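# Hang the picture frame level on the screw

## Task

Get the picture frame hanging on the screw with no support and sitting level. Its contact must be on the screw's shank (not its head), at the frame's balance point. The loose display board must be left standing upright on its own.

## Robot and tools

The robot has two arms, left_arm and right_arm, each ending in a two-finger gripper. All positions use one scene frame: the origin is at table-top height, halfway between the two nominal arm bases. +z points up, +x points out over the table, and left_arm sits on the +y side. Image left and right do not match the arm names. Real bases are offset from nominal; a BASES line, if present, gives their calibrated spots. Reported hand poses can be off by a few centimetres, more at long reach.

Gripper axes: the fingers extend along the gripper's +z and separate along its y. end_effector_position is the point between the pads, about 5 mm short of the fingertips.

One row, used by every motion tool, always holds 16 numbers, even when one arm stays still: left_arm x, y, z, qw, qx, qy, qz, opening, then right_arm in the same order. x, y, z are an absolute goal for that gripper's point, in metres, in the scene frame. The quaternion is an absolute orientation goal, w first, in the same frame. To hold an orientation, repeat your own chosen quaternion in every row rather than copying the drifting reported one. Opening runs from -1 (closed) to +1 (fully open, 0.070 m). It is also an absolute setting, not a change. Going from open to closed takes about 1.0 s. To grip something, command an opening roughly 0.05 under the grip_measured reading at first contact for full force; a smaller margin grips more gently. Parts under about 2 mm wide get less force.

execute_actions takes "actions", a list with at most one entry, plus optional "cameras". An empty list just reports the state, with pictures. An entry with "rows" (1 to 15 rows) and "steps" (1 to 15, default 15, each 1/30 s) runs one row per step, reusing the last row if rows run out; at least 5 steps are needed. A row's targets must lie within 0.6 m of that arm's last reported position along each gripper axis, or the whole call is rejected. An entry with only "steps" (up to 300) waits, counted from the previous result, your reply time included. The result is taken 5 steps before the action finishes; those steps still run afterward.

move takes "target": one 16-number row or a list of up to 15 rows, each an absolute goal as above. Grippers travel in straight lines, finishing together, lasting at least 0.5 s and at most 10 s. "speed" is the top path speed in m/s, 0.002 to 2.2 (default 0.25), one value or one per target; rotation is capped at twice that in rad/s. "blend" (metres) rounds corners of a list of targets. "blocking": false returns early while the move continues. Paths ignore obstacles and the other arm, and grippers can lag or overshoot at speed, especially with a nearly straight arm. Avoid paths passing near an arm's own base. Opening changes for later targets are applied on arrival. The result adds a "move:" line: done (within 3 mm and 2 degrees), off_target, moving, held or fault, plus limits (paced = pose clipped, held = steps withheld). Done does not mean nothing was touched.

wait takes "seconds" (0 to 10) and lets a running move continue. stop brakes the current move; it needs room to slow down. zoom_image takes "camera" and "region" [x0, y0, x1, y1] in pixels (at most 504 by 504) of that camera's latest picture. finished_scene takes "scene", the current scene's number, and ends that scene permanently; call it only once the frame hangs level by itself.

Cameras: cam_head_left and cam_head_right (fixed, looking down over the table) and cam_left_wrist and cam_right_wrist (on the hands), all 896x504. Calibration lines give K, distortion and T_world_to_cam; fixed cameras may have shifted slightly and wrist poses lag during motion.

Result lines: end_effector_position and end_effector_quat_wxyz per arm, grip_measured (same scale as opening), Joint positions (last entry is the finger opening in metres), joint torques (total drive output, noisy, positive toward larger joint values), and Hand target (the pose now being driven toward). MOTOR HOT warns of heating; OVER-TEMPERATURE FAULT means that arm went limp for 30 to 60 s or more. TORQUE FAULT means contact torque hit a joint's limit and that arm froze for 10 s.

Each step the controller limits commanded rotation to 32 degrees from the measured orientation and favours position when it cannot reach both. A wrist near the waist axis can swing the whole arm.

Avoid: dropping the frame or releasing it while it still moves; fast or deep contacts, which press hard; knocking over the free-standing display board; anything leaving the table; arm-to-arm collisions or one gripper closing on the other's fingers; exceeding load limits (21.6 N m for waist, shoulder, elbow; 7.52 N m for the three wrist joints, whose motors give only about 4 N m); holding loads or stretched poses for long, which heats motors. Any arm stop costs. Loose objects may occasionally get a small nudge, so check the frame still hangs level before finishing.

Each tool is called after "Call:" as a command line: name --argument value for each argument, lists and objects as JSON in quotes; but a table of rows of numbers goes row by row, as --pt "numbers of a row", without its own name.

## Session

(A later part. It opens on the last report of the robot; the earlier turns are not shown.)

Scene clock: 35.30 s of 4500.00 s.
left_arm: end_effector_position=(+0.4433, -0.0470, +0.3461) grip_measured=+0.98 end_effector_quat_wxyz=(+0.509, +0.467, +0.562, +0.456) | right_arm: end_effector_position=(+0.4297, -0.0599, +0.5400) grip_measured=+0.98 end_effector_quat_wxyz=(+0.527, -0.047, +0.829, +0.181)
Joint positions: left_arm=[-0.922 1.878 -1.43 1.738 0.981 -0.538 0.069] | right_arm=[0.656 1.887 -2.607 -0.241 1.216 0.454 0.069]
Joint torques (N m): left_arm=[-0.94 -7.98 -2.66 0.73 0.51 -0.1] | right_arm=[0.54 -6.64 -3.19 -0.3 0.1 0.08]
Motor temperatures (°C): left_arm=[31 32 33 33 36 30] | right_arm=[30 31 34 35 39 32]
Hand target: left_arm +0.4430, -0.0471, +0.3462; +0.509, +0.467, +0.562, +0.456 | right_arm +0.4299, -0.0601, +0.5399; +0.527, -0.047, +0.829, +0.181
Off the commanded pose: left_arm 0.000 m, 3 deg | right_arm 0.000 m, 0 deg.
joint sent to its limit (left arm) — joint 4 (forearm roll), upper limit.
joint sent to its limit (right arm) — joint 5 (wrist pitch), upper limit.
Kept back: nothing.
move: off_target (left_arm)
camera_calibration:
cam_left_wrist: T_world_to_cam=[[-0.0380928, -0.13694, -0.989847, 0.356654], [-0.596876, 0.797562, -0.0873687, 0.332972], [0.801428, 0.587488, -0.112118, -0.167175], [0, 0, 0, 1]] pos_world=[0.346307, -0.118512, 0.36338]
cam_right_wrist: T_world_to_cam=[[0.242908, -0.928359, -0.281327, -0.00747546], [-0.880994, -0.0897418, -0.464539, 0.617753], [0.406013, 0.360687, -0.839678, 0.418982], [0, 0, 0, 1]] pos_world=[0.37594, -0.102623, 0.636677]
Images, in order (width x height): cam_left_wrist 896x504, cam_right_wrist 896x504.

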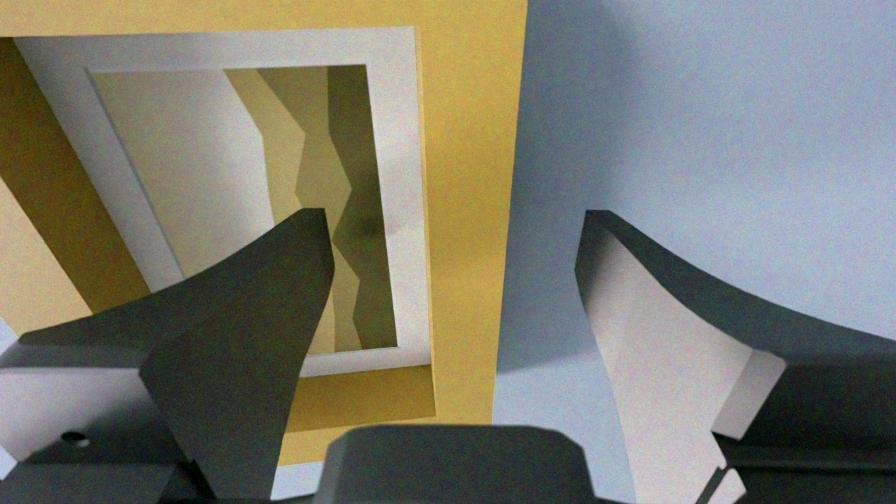

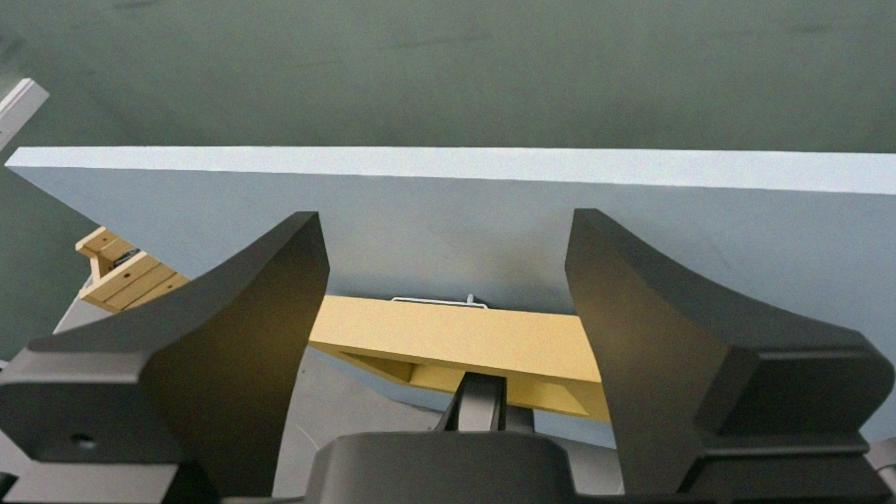

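Call:
move --pt "0.443 -0.047 0.3425 0.509 0.467 0.562 0.456 1 0.43 -0.06 0.54 0.526 -0.047 0.830 0.180 1" --pt "0.443 -0.047 0.3425 0.509 0.467 0.562 0.456 -0.2 0.43 -0.06 0.54 0.526 -0.047 0.830 0.180 1" --speed 0.05 --cameras '["cam_left_wrist"]'

Scene clock: 37.17 s of 4500.00 s.
left_arm: end_effector_position=(+0.4431, -0.0467, +0.3429) grip_measured=-0.20 end_effector_quat_wxyz=(+0.507, +0.467, +0.563, +0.456) | right_arm: end_effector_position=(+0.4297, -0.0599, +0.5400) grip_measured=+0.98 end_effector_quat_wxyz=(+0.527, -0.047, +0.829, +0.181)
Joint positions: left_arm=[-0.923 1.881 -1.424 1.738 0.985 -0.546 0.028] | right_arm=[0.656 1.887 -2.607 -0.241 1.216 0.454 0.069]
Joint torques (N m): left_arm=[-0.59 -7.25 -2.85 0.62 0.57 -0.23] | right_arm=[0.58 -6.7 -3.12 -0.28 0.1 0.12]
Motor temperatures (°C): left_arm=[31 32 33 33 36 30] | right_arm=[30 31 34 35 39 32]
Hand target: left_arm +0.4430, -0.0471, +0.3426; +0.507, +0.467, +0.563, +0.455 | right_arm +0.4299, -0.0601, +0.5399; +0.527, -0.047, +0.829, +0.181
Off the commanded pose: left_arm 0.001 m, 0 deg | right_arm 0.000 m, 0 deg.
joint sent to its limit (left arm) — joint 4 (forearm roll), upper limit.
joint sent to its limit (right arm) — joint 5 (wrist pitch), upper limit.
Kept back: nothing.
move: done
camera_calibration:
cam_left_wrist: T_world_to_cam=[[-0.04101, -0.13728, -0.989683, 0.354707], [-0.599629, 0.795695, -0.0855242, 0.332704], [0.799226, 0.589936, -0.114948, -0.165485], [0, 0, 0, 1]] pos_world=[0.346305, -0.118412, 0.36048]
Images, in order (width x height): cam_left_wrist 896x504.

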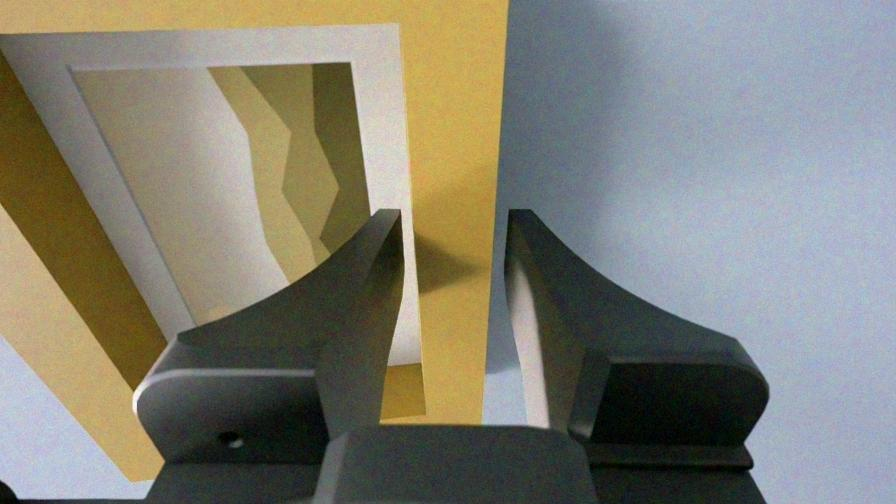

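Call:
move --pt "0.443 -0.047 0.344 0.507 0.467 0.563 0.456 -0.2 0.43 -0.06 0.54 0.526 -0.047 0.830 0.180 1" --pt "0.443 -0.047 0.344 0.507 0.467 0.563 0.456 -0.35 0.43 -0.06 0.54 0.526 -0.047 0.830 0.180 1" --speed 0.05 --cameras '["cam_left_wrist","cam_right_wrist"]'

Scene clock: 39.17 s of 4500.00 s.
left_arm: end_effector_position=(+0.4433, -0.0468, +0.3440) grip_measured=-0.35 end_effector_quat_wxyz=(+0.507, +0.467, +0.563, +0.456) | right_arm: end_effector_position=(+0.4297, -0.0599, +0.5400) grip_measured=+0.98 end_effector_quat_wxyz=(+0.527, -0.047, +0.829, +0.181)
Joint positions: left_arm=[-0.923 1.881 -1.428 1.736 0.985 -0.54 0.023] | right_arm=[0.656 1.887 -2.607 -0.241 1.216 0.454 0.069]
Joint torques (N m): left_arm=[-0.81 -9.15 -3.57 0.53 0.55 0] | right_arm=[0.55 -6.78 -3.07 -0.27 0.09 0.14]
Motor temperatures (°C): left_arm=[31 32 33 33 36 30] | right_arm=[30 31 34 35 39 32]
Hand target: left_arm +0.4430, -0.0470, +0.3440; +0.507, +0.467, +0.563, +0.456 | right_arm +0.4299, -0.0601, +0.5399; +0.527, -0.047, +0.829, +0.181
Off the commanded pose: left_arm 0.000 m, 0 deg | right_arm 0.000 m, 0 deg.
joint sent to its limit (right arm) — joint 5 (wrist pitch), upper limit.
Kept back: nothing.
move: done
camera_calibration:
cam_left_wrist: T_world_to_cam=[[-0.0403699, -0.135937, -0.989895, 0.355594], [-0.599808, 0.795638, -0.0847992, 0.332853], [0.799125, 0.590323, -0.113656, -0.165809], [0, 0, 0, 1]] pos_world=[0.346505, -0.118612, 0.361381]
cam_right_wrist: T_world_to_cam=[[0.242908, -0.928359, -0.281327, -0.00747546], [-0.880994, -0.0897418, -0.464539, 0.617753], [0.406013, 0.360687, -0.839678, 0.418982], [0, 0, 0, 1]] pos_world=[0.37594, -0.102623, 0.636677]
Images, in order (width x height): cam_left_wrist 896x504, cam_right_wrist 896x504.

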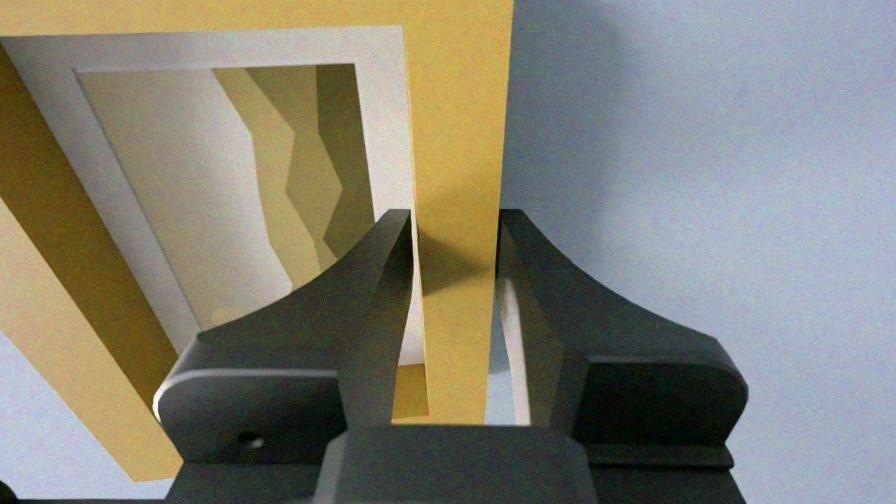

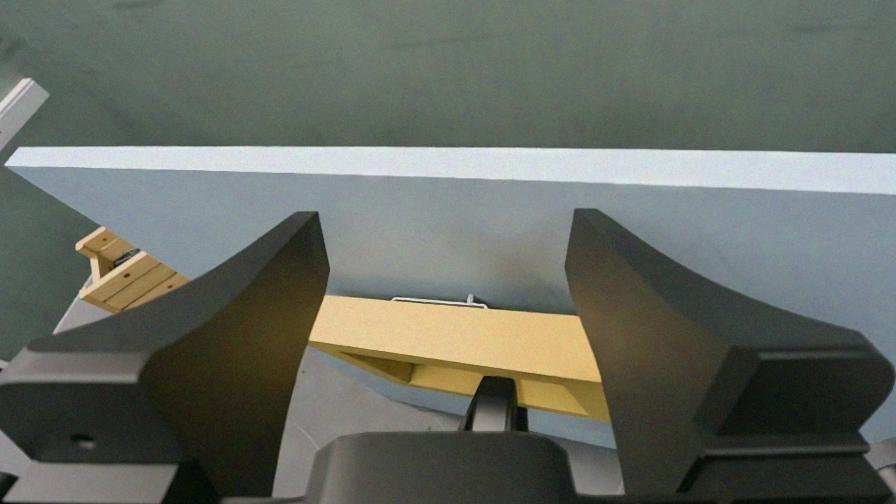

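Call:
move --pt "0.4433 -0.0468 0.344 0.507 0.467 0.563 0.456 -0.45 0.43 -0.06 0.54 0.526 -0.047 0.830 0.180 1" --speed 0.05 --cameras '["cam_left_wrist","cam_right_wrist"]'

Call:
zoom_image --camera "cam_right_wrist" --region '[380, 280, 500, 320]'

Scene clock: 40.10 s of 4500.00 s.
left_arm: end_effector_position=(+0.4430, -0.0471, +0.3438) grip_measured=-0.43 end_effector_quat_wxyz=(+0.507, +0.467, +0.563, +0.456) | right_arm: end_effector_position=(+0.4297, -0.0599, +0.5400) grip_measured=+0.98 end_effector_quat_wxyz=(+0.527, -0.047, +0.829, +0.181)
Joint positions: left_arm=[-0.924 1.881 -1.428 1.735 0.985 -0.54 0.02] | right_arm=[0.656 1.887 -2.607 -0.241 1.216 0.454 0.069]
Joint torques (N m): left_arm=[1.06 -9.4 -3.66 1.32 0.38 -0.07] | right_arm=[0.53 -6.81 -3.03 -0.26 0.09 0.16]
Motor temperatures (°C): left_arm=[31 32 33 33 36 30] | right_arm=[30 31 34 35 39 32]
Hand target: left_arm +0.4433, -0.0468, +0.3440; +0.507, +0.467, +0.563, +0.456 | right_arm +0.4299, -0.0601, +0.5399; +0.527, -0.047, +0.829, +0.181
Off the commanded pose: left_arm 0.000 m, 0 deg | right_arm 0.000 m, 0 deg.
joint sent to its limit (right arm) — joint 5 (wrist pitch), upper limit.
Kept back: nothing.
move: done
camera_calibration:
cam_left_wrist: T_world_to_cam=[[-0.0414408, -0.136723, -0.989742, 0.355762], [-0.599593, 0.795797, -0.0848264, 0.332866], [0.799231, 0.589927, -0.114957, -0.165006], [0, 0, 0, 1]] pos_world=[0.346205, -0.118912, 0.36138]
cam_right_wrist: T_world_to_cam=[[0.242908, -0.928359, -0.281327, -0.00747546], [-0.880994, -0.0897418, -0.464539, 0.617753], [0.406013, 0.360687, -0.839678, 0.418982], [0, 0, 0, 1]] pos_world=[0.37594, -0.102623, 0.636677]
Images, in order (width x height): cam_left_wrist 896x504, cam_right_wrist 896x504.

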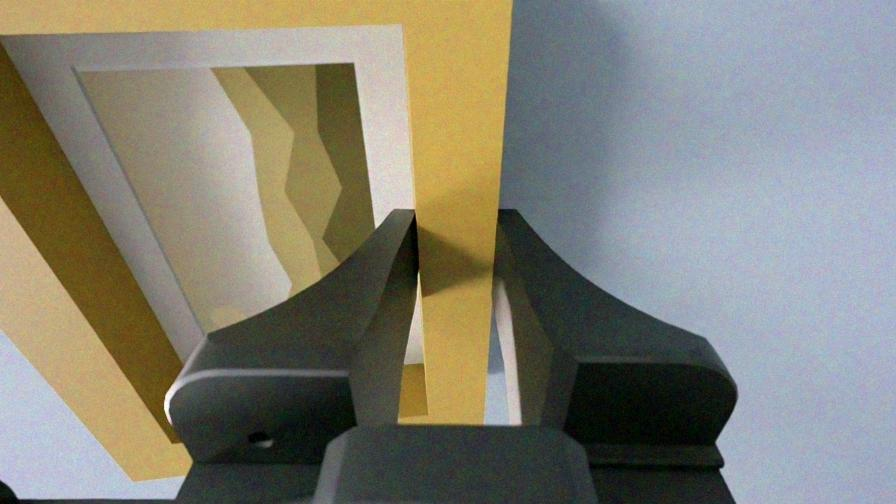

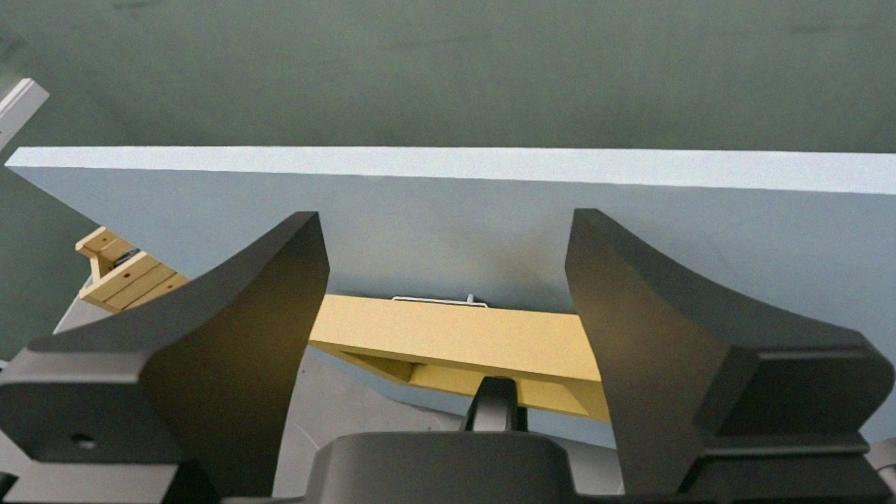

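Scaled by 4.200 from the camera's 896x504 image, which has a finer 1280x720 frame.

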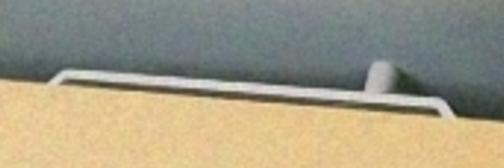

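Call:
move --pt "0.4433 -0.0468 0.350 0.507 0.467 0.563 0.456 -0.47 0.43 -0.06 0.54 0.526 -0.047 0.830 0.180 1" --speed 0.02 --cameras '["cam_left_wrist","cam_right_wrist"]'

Call:
zoom_image --camera "cam_right_wrist" --region '[380, 280, 500, 320]'

Call:
zoom_image --camera "cam_right_wrist" --region '[440, 280, 500, 310]'

Scene clock: 41.17 s of 4500.00 s.
left_arm: end_effector_position=(+0.4431, -0.0474, +0.3497) grip_measured=-0.43 end_effector_quat_wxyz=(+0.507, +0.468, +0.562, +0.456) | right_arm: end_effector_position=(+0.4297, -0.0599, +0.5400) grip_measured=+0.98 end_effector_quat_wxyz=(+0.527, -0.047, +0.829, +0.181)
Joint positions: left_arm=[-0.924 1.876 -1.444 1.722 0.981 -0.514 0.02] | right_arm=[0.656 1.887 -2.607 -0.241 1.216 0.454 0.069]
Joint torques (N m): left_arm=[2.36 -10.5 -4.71 1.14 0.62 -0.11] | right_arm=[0.51 -6.88 -2.93 -0.25 0.09 0.18]
Motor temperatures (°C): left_arm=[31 33 33 33 36 30] | right_arm=[30 31 34 35 39 32]
Hand target: left_arm +0.4433, -0.0468, +0.3500; +0.507, +0.467, +0.563, +0.456 | right_arm +0.4299, -0.0601, +0.5399; +0.527, -0.047, +0.829, +0.181
Off the commanded pose: left_arm 0.001 m, 0 deg | right_arm 0.000 m, 0 deg.
joint sent to its limit (right arm) — joint 5 (wrist pitch), upper limit.
Kept back: nothing.
move: done
camera_calibration:
cam_left_wrist: T_world_to_cam=[[-0.0409253, -0.134544, -0.990062, 0.361577], [-0.598855, 0.796494, -0.0834851, 0.332845], [0.799811, 0.589487, -0.113169, -0.165142], [0, 0, 0, 1]] pos_world=[0.346206, -0.119112, 0.367082]
cam_right_wrist: T_world_to_cam=[[0.242908, -0.928359, -0.281327, -0.00747546], [-0.880994, -0.0897418, -0.464539, 0.617753], [0.406013, 0.360687, -0.839678, 0.418982], [0, 0, 0, 1]] pos_world=[0.37594, -0.102623, 0.636677]
Images, in order (width x height): cam_left_wrist 896x504, cam_right_wrist 896x504.

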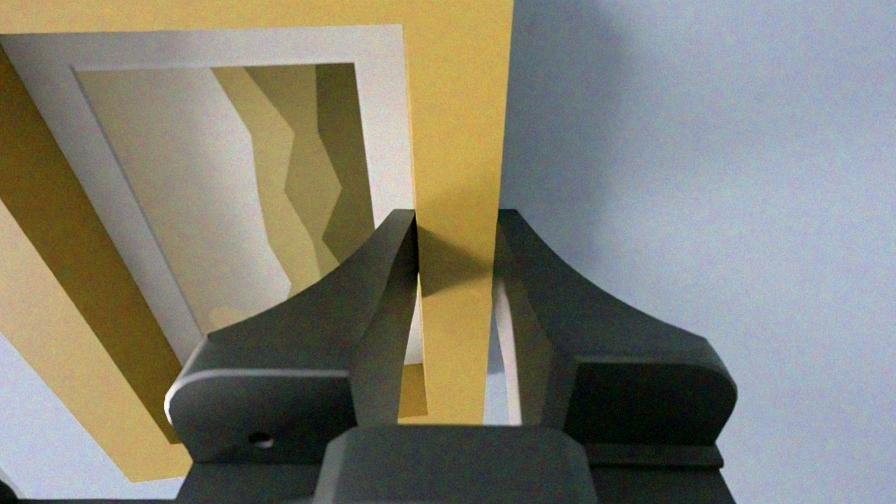

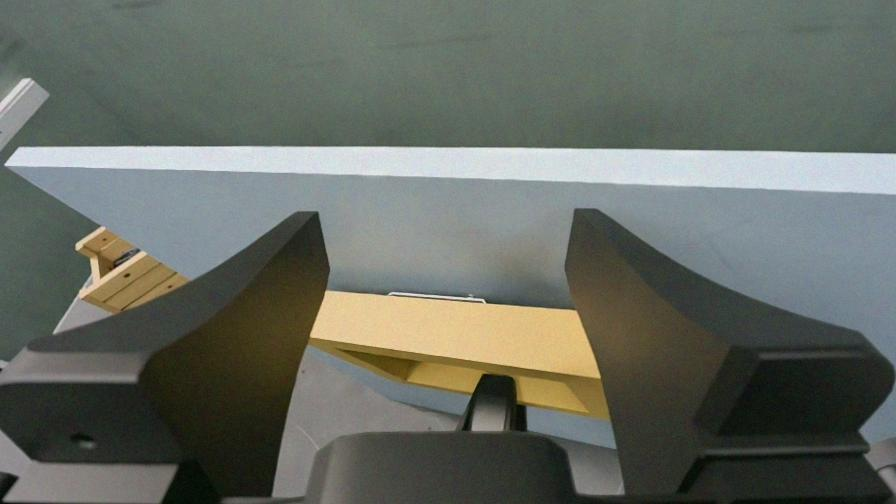

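Scaled by 4.200 from the camera's 896x504 image, which has a finer 1280x720 frame.

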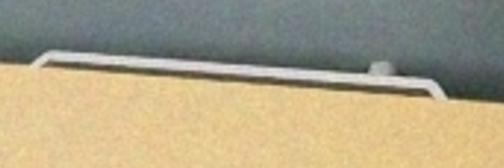

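Scaled by 8.400 from the camera's 896x504 image, which has a finer 1280x720 frame.

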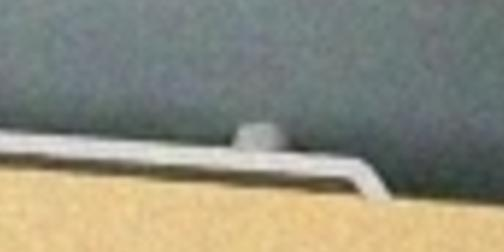

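Call:
move --pt "0.4433 -0.0395 0.3505 0.4714 0.5029 0.5281 0.4960 -0.47 0.43 -0.06 0.54 0.526 -0.047 0.830 0.180 1" --speed 0.03

Call:
zoom_image --camera "cam_right_wrist" --region '[380, 280, 500, 320]'

Call:
zoom_image --camera "cam_head_left" --region '[420, 20, 520, 100]'

Call:
zoom_image --camera "cam_head_right" --region '[400, 15, 510, 103]'

Scene clock: 44.17 s of 4500.00 s.
left_arm: end_effector_position=(+0.4432, -0.0399, +0.3505) grip_measured=-0.43 end_effector_quat_wxyz=(+0.472, +0.503, +0.528, +0.496) | right_arm: end_effector_position=(+0.4297, -0.0599, +0.5400) grip_measured=+0.98 end_effector_quat_wxyz=(+0.527, -0.047, +0.829, +0.181)
Joint positions: left_arm=[-0.915 1.862 -1.421 1.735 0.986 -0.383 0.02] | right_arm=[0.656 1.887 -2.607 -0.241 1.216 0.454 0.069]
Joint torques (N m): left_arm=[3.02 -9.53 -3.41 1.21 0.81 -0.01] | right_arm=[0.54 -7.18 -2.74 -0.24 0.1 0.24]
Motor temperatures (°C): left_arm=[31 33 33 33 36 30] | right_arm=[30 31 34 35 39 32]
Hand target: left_arm +0.4433, -0.0395, +0.3505; +0.471, +0.503, +0.528, +0.496 | right_arm +0.4299, -0.0601, +0.5399; +0.527, -0.047, +0.829, +0.181
Off the commanded pose: left_arm 0.000 m, 0 deg | right_arm 0.000 m, 0 deg.
joint sent to its limit (right arm) — joint 5 (wrist pitch), upper limit.
Kept back: nothing.
move: done
camera_calibration:
cam_left_wrist: T_world_to_cam=[[-0.0408921, 0.0104484, -0.999109, 0.372322], [-0.598797, 0.800226, 0.0328764, 0.286312], [0.799856, 0.599608, -0.0264664, -0.199584], [0, 0, 0, 1]] pos_world=[0.346306, -0.113332, 0.357295]
cam_right_wrist: T_world_to_cam=[[0.242908, -0.928359, -0.281327, -0.00747546], [-0.880994, -0.0897418, -0.464539, 0.617753], [0.406013, 0.360687, -0.839678, 0.418982], [0, 0, 0, 1]] pos_world=[0.37594, -0.102623, 0.636677]

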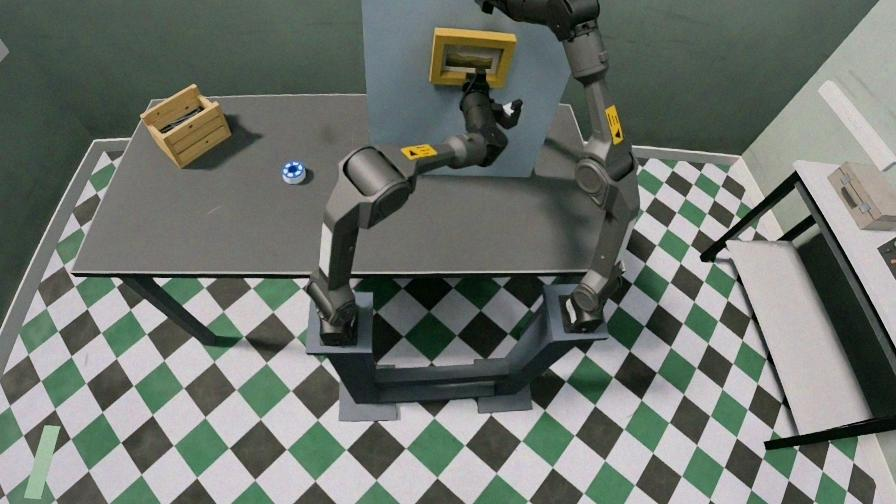

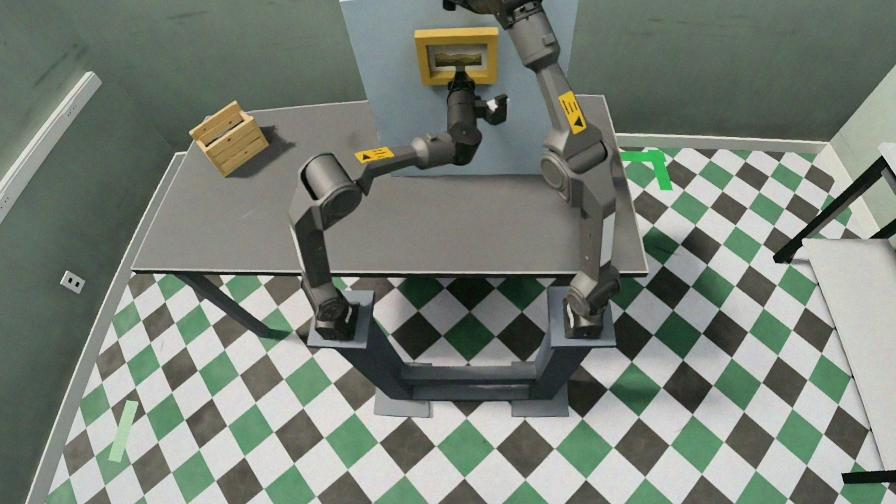

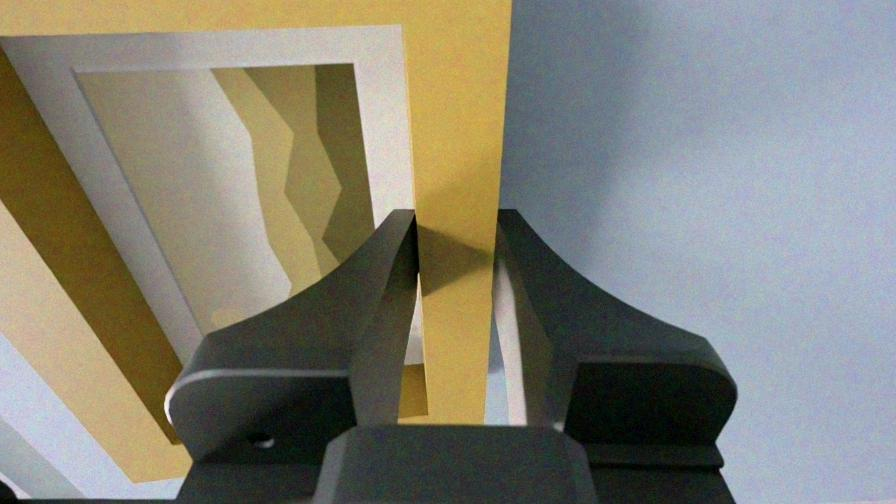

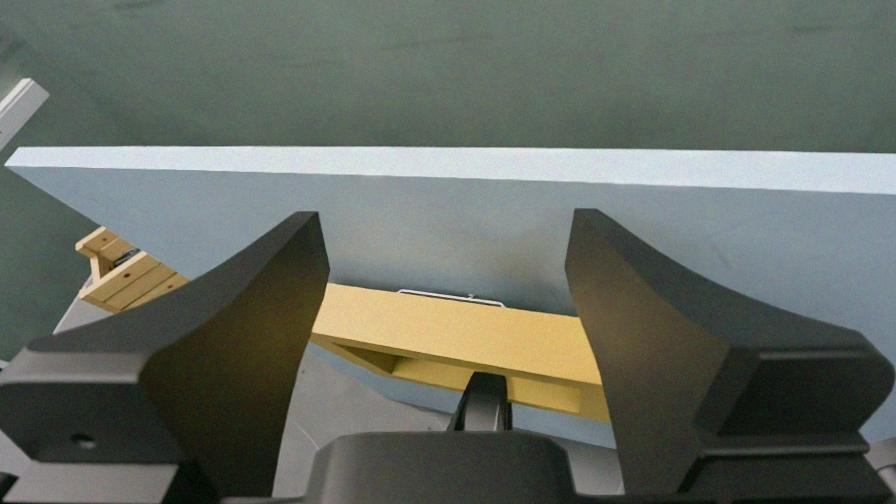

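Scaled by 4.200 from the camera's 896x504 image, which has a finer 1280x720 frame.

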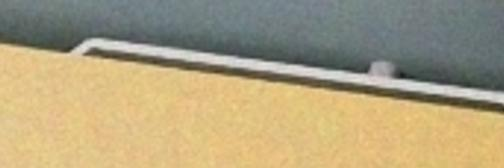

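Scaled by 5.040 from the camera's 896x504 image, which has a finer 1280x720 frame.

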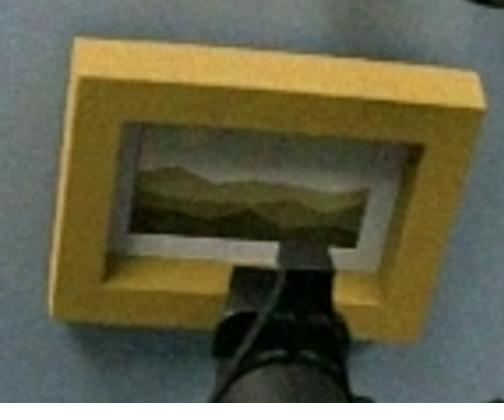

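Scaled by 4.582 from the camera's 896x504 image, which has a finer 1280x720 frame.

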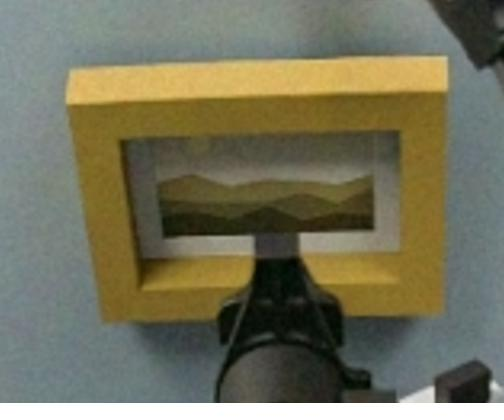

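Call:
move --pt "0.4433 -0.0395 0.3445 0.4714 0.5029 0.5281 0.4960 -0.47 0.43 -0.06 0.54 0.526 -0.047 0.830 0.180 1" --speed 0.02 --cameras '["cam_right_wrist"]'

Call:
zoom_image --camera "cam_right_wrist" --region '[390, 280, 510, 320]'

Call:
zoom_image --camera "cam_right_wrist" --region '[440, 280, 500, 310]'

Scene clock: 45.40 s of 4500.00 s.
left_arm: end_effector_position=(+0.4432, -0.0391, +0.3459) grip_measured=-0.43 end_effector_quat_wxyz=(+0.470, +0.502, +0.530, +0.495) | right_arm: end_effector_position=(+0.4297, -0.0599, +0.5400) grip_measured=+0.98 end_effector_quat_wxyz=(+0.527, -0.047, +0.829, +0.181)
Joint positions: left_arm=[-0.915 1.867 -1.411 1.739 0.991 -0.399 0.02] | right_arm=[0.656 1.887 -2.607 -0.241 1.216 0.454 0.069]
Joint torques (N m): left_arm=[1.59 -6.68 -2.67 0.87 0.28 -0.2] | right_arm=[0.53 -7.23 -2.83 -0.23 0.09 0.23]
Motor temperatures (°C): left_arm=[31 33 33 33 36 30] | right_arm=[30 31 34 35 39 32]
Hand target: left_arm +0.4433, -0.0396, +0.3446; +0.469, +0.503, +0.530, +0.495 | right_arm +0.4299, -0.0601, +0.5399; +0.527, -0.047, +0.829, +0.181
Off the commanded pose: left_arm 0.001 m, 0 deg | right_arm 0.000 m, 0 deg.
joint read past its limit (left arm) — joint 4 (forearm roll), upper limit.
joint sent to its limit (left arm) — joint 4 (forearm roll), upper limit.
joint sent to its limit (right arm) — joint 5 (wrist pitch), upper limit.
Kept back: nothing.
move: done
camera_calibration:
cam_right_wrist: T_world_to_cam=[[0.242908, -0.928359, -0.281327, -0.00747546], [-0.880994, -0.0897418, -0.464539, 0.617753], [0.406013, 0.360687, -0.839678, 0.418982], [0, 0, 0, 1]] pos_world=[0.37594, -0.102623, 0.636677]
Images, in order (width x height): cam_right_wrist 896x504.

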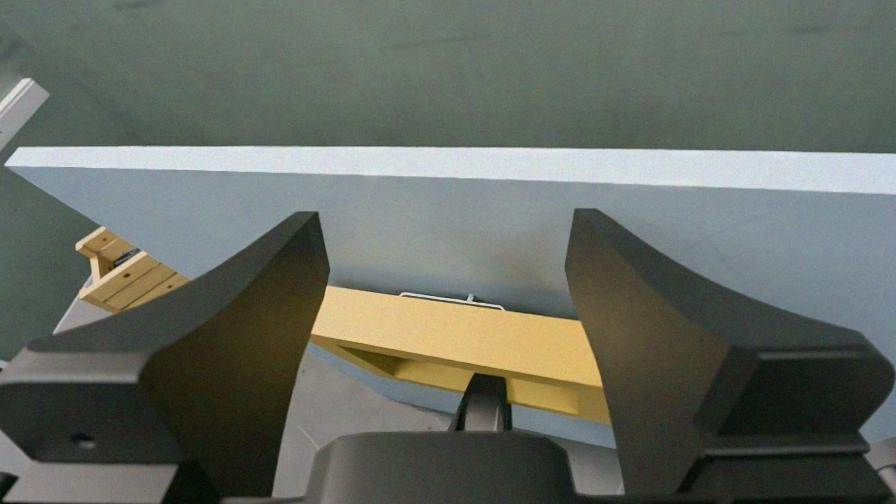

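Scaled by 4.200 from the camera's 896x504 image, which has a finer 1280x720 frame.

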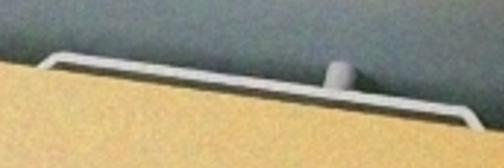

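Scaled by 8.400 from the camera's 896x504 image, which has a finer 1280x720 frame.

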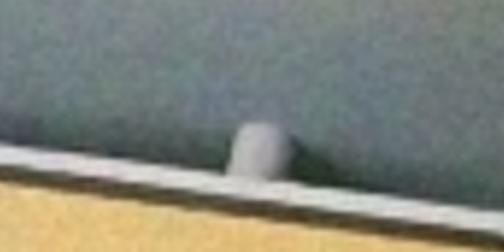

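Call:
move --pt "0.4433 -0.0395 0.3455 0.4714 0.5029 0.5281 0.4960 -0.38 0.43 -0.06 0.54 0.526 -0.047 0.830 0.180 1" --speed 0.02 --cameras '["cam_left_wrist","cam_right_wrist"]'

Call:
zoom_image --camera "cam_right_wrist" --region '[390, 280, 510, 320]'

Call:
zoom_image --camera "cam_right_wrist" --region '[440, 280, 500, 310]'

Call:
zoom_image --camera "cam_left_wrist" --region '[380, 150, 540, 300]'

Scene clock: 49.13 s of 4500.00 s.
left_arm: end_effector_position=(+0.4435, -0.0397, +0.3444) grip_measured=-0.38 end_effector_quat_wxyz=(+0.469, +0.504, +0.529, +0.496) | right_arm: end_effector_position=(+0.4297, -0.0599, +0.5400) grip_measured=+0.98 end_effector_quat_wxyz=(+0.527, -0.047, +0.829, +0.181)
Joint positions: left_arm=[-0.915 1.869 -1.411 1.739 0.99 -0.397 0.022] | right_arm=[0.656 1.887 -2.607 -0.241 1.216 0.454 0.069]
Joint torques (N m): left_arm=[0.38 -9.63 -4.28 0.98 0.79 0.01] | right_arm=[0.47 -7.31 -3.14 -0.2 0.1 0.2]
Motor temperatures (°C): left_arm=[31 33 33 33 36 30] | right_arm=[30 31 34 35 39 32]
Hand target: left_arm +0.4433, -0.0396, +0.3456; +0.470, +0.503, +0.530, +0.495 | right_arm +0.4299, -0.0601, +0.5399; +0.527, -0.047, +0.829, +0.181
Off the commanded pose: left_arm 0.001 m, 0 deg | right_arm 0.000 m, 0 deg.
joint sent to its limit (left arm) — joint 4 (forearm roll), upper limit.
joint sent to its limit (right arm) — joint 5 (wrist pitch), upper limit.
Kept back: nothing.
move: done
camera_calibration:
cam_left_wrist: T_world_to_cam=[[-0.0463313, 0.0120805, -0.998853, 0.368636], [-0.601015, 0.798356, 0.0375334, 0.285937], [0.797894, 0.602064, -0.0297283, -0.197988], [0, 0, 0, 1]] pos_world=[0.346905, -0.113532, 0.351595]
cam_right_wrist: T_world_to_cam=[[0.242908, -0.928359, -0.281327, -0.00747546], [-0.880994, -0.0897418, -0.464539, 0.617753], [0.406013, 0.360687, -0.839678, 0.418982], [0, 0, 0, 1]] pos_world=[0.37594, -0.102623, 0.636677]
Images, in order (width x height): cam_left_wrist 896x504, cam_right_wrist 896x504.

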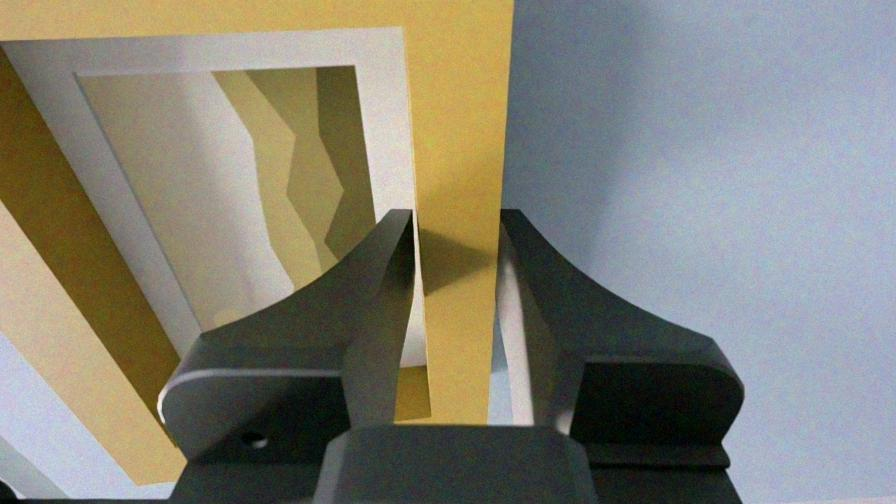

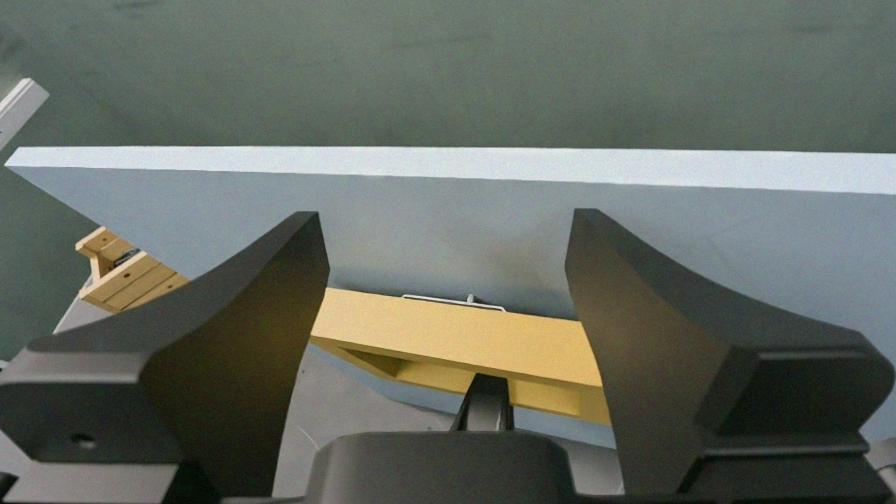

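Scaled by 4.200 from the camera's 896x504 image, which has a finer 1280x720 frame.

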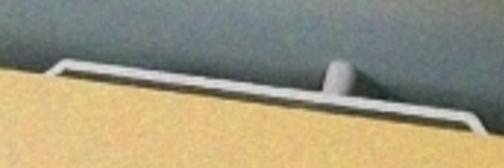

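Scaled by 8.400 from the camera's 896x504 image, which has a finer 1280x720 frame.

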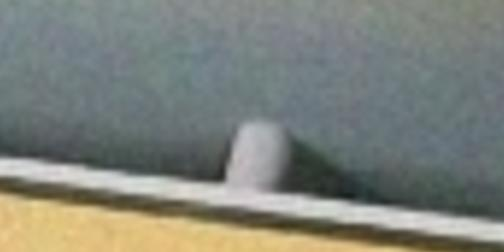

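Scaled by 3.150 from the camera's 896x504 image, which has a finer 1280x720 frame.

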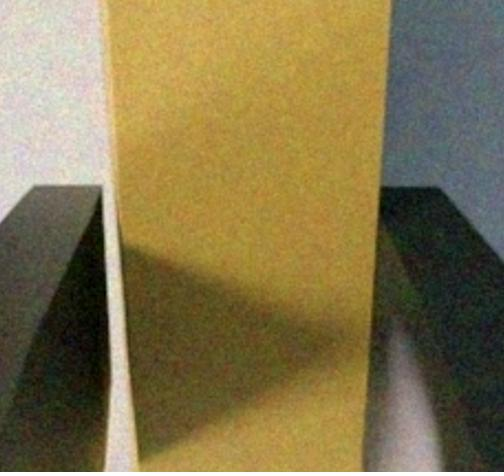

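Call:
move --pt "0.4433 -0.0395 0.3430 0.4714 0.5029 0.5281 0.4960 -0.37 0.43 -0.06 0.54 0.526 -0.047 0.830 0.180 1" --speed 0.02 --cameras '["cam_left_wrist","cam_right_wrist"]'

Call:
zoom_image --camera "cam_right_wrist" --region '[390, 280, 510, 320]'

Call:
zoom_image --camera "cam_right_wrist" --region '[440, 280, 500, 310]'

Call:
zoom_image --camera "cam_left_wrist" --region '[380, 150, 540, 300]'

Scene clock: 50.10 s of 4500.00 s.
left_arm: end_effector_position=(+0.4434, -0.0393, +0.3442) grip_measured=-0.37 end_effector_quat_wxyz=(+0.469, +0.503, +0.531, +0.495) | right_arm: end_effector_position=(+0.4297, -0.0599, +0.5400) grip_measured=+0.98 end_effector_quat_wxyz=(+0.527, -0.047, +0.829, +0.181)
Joint positions: left_arm=[-0.915 1.869 -1.41 1.739 0.991 -0.401 0.022] | right_arm=[0.656 1.887 -2.607 -0.241 1.216 0.454 0.069]
Joint torques (N m): left_arm=[-0.6 -7.65 -2.59 0.92 0.57 -0.24] | right_arm=[0.5 -7.39 -3.18 -0.2 0.1 0.2]
Motor temperatures (°C): left_arm=[31 33 33 33 36 30] | right_arm=[30 31 34 35 39 32]
Hand target: left_arm +0.4433, -0.0396, +0.3431; +0.469, +0.504, +0.531, +0.495 | right_arm +0.4299, -0.0601, +0.5399; +0.527, -0.047, +0.829, +0.181
Off the commanded pose: left_arm 0.001 m, 0 deg | right_arm 0.000 m, 0 deg.
joint read past its limit (left arm) — joint 4 (forearm roll), upper limit.
joint sent to its limit (left arm) — joint 4 (forearm roll), upper limit.
joint sent to its limit (right arm) — joint 5 (wrist pitch), upper limit.
Kept back: nothing.
move: done
camera_calibration:
cam_left_wrist: T_world_to_cam=[[-0.0460846, 0.00903948, -0.998897, 0.36812], [-0.602581, 0.79729, 0.0350154, 0.287068], [0.796726, 0.603529, -0.0312958, -0.197128], [0, 0, 0, 1]] pos_world=[0.347003, -0.113231, 0.351493]
cam_right_wrist: T_world_to_cam=[[0.242908, -0.928359, -0.281327, -0.00747546], [-0.880994, -0.0897418, -0.464539, 0.617753], [0.406013, 0.360687, -0.839678, 0.418982], [0, 0, 0, 1]] pos_world=[0.37594, -0.102623, 0.636677]
Images, in order (width x height): cam_left_wrist 896x504, cam_right_wrist 896x504.

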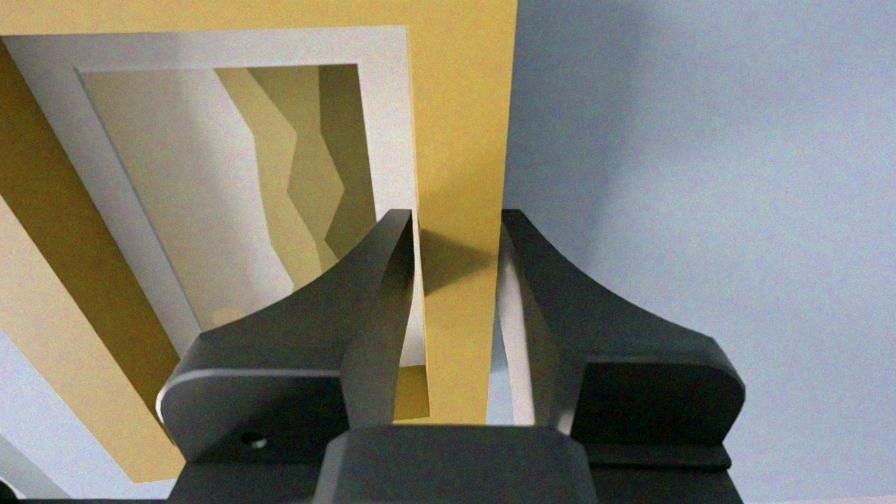

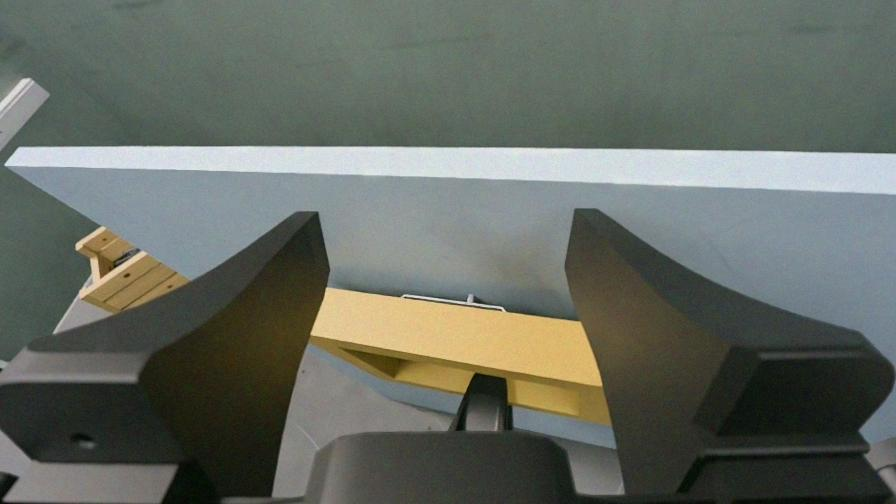

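Scaled by 4.200 from the camera's 896x504 image, which has a finer 1280x720 frame.

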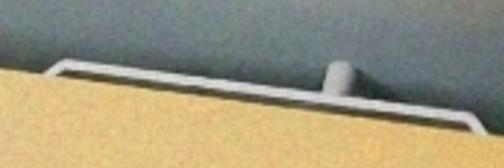

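Scaled by 8.400 from the camera's 896x504 image, which has a finer 1280x720 frame.

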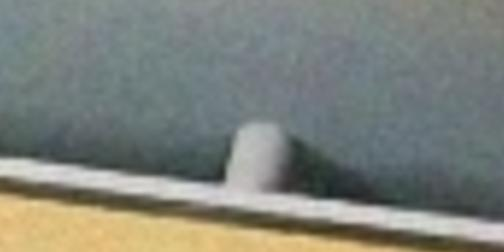

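Scaled by 3.150 from the camera's 896x504 image, which has a finer 1280x720 frame.

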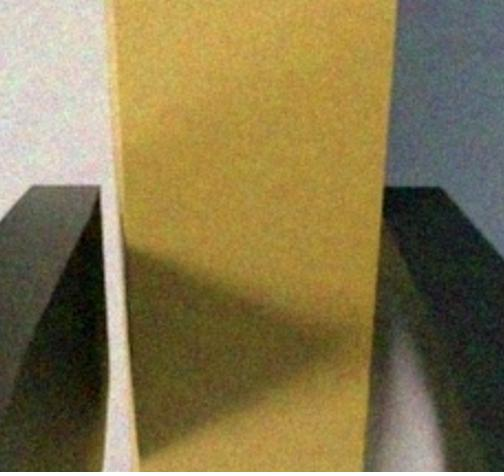

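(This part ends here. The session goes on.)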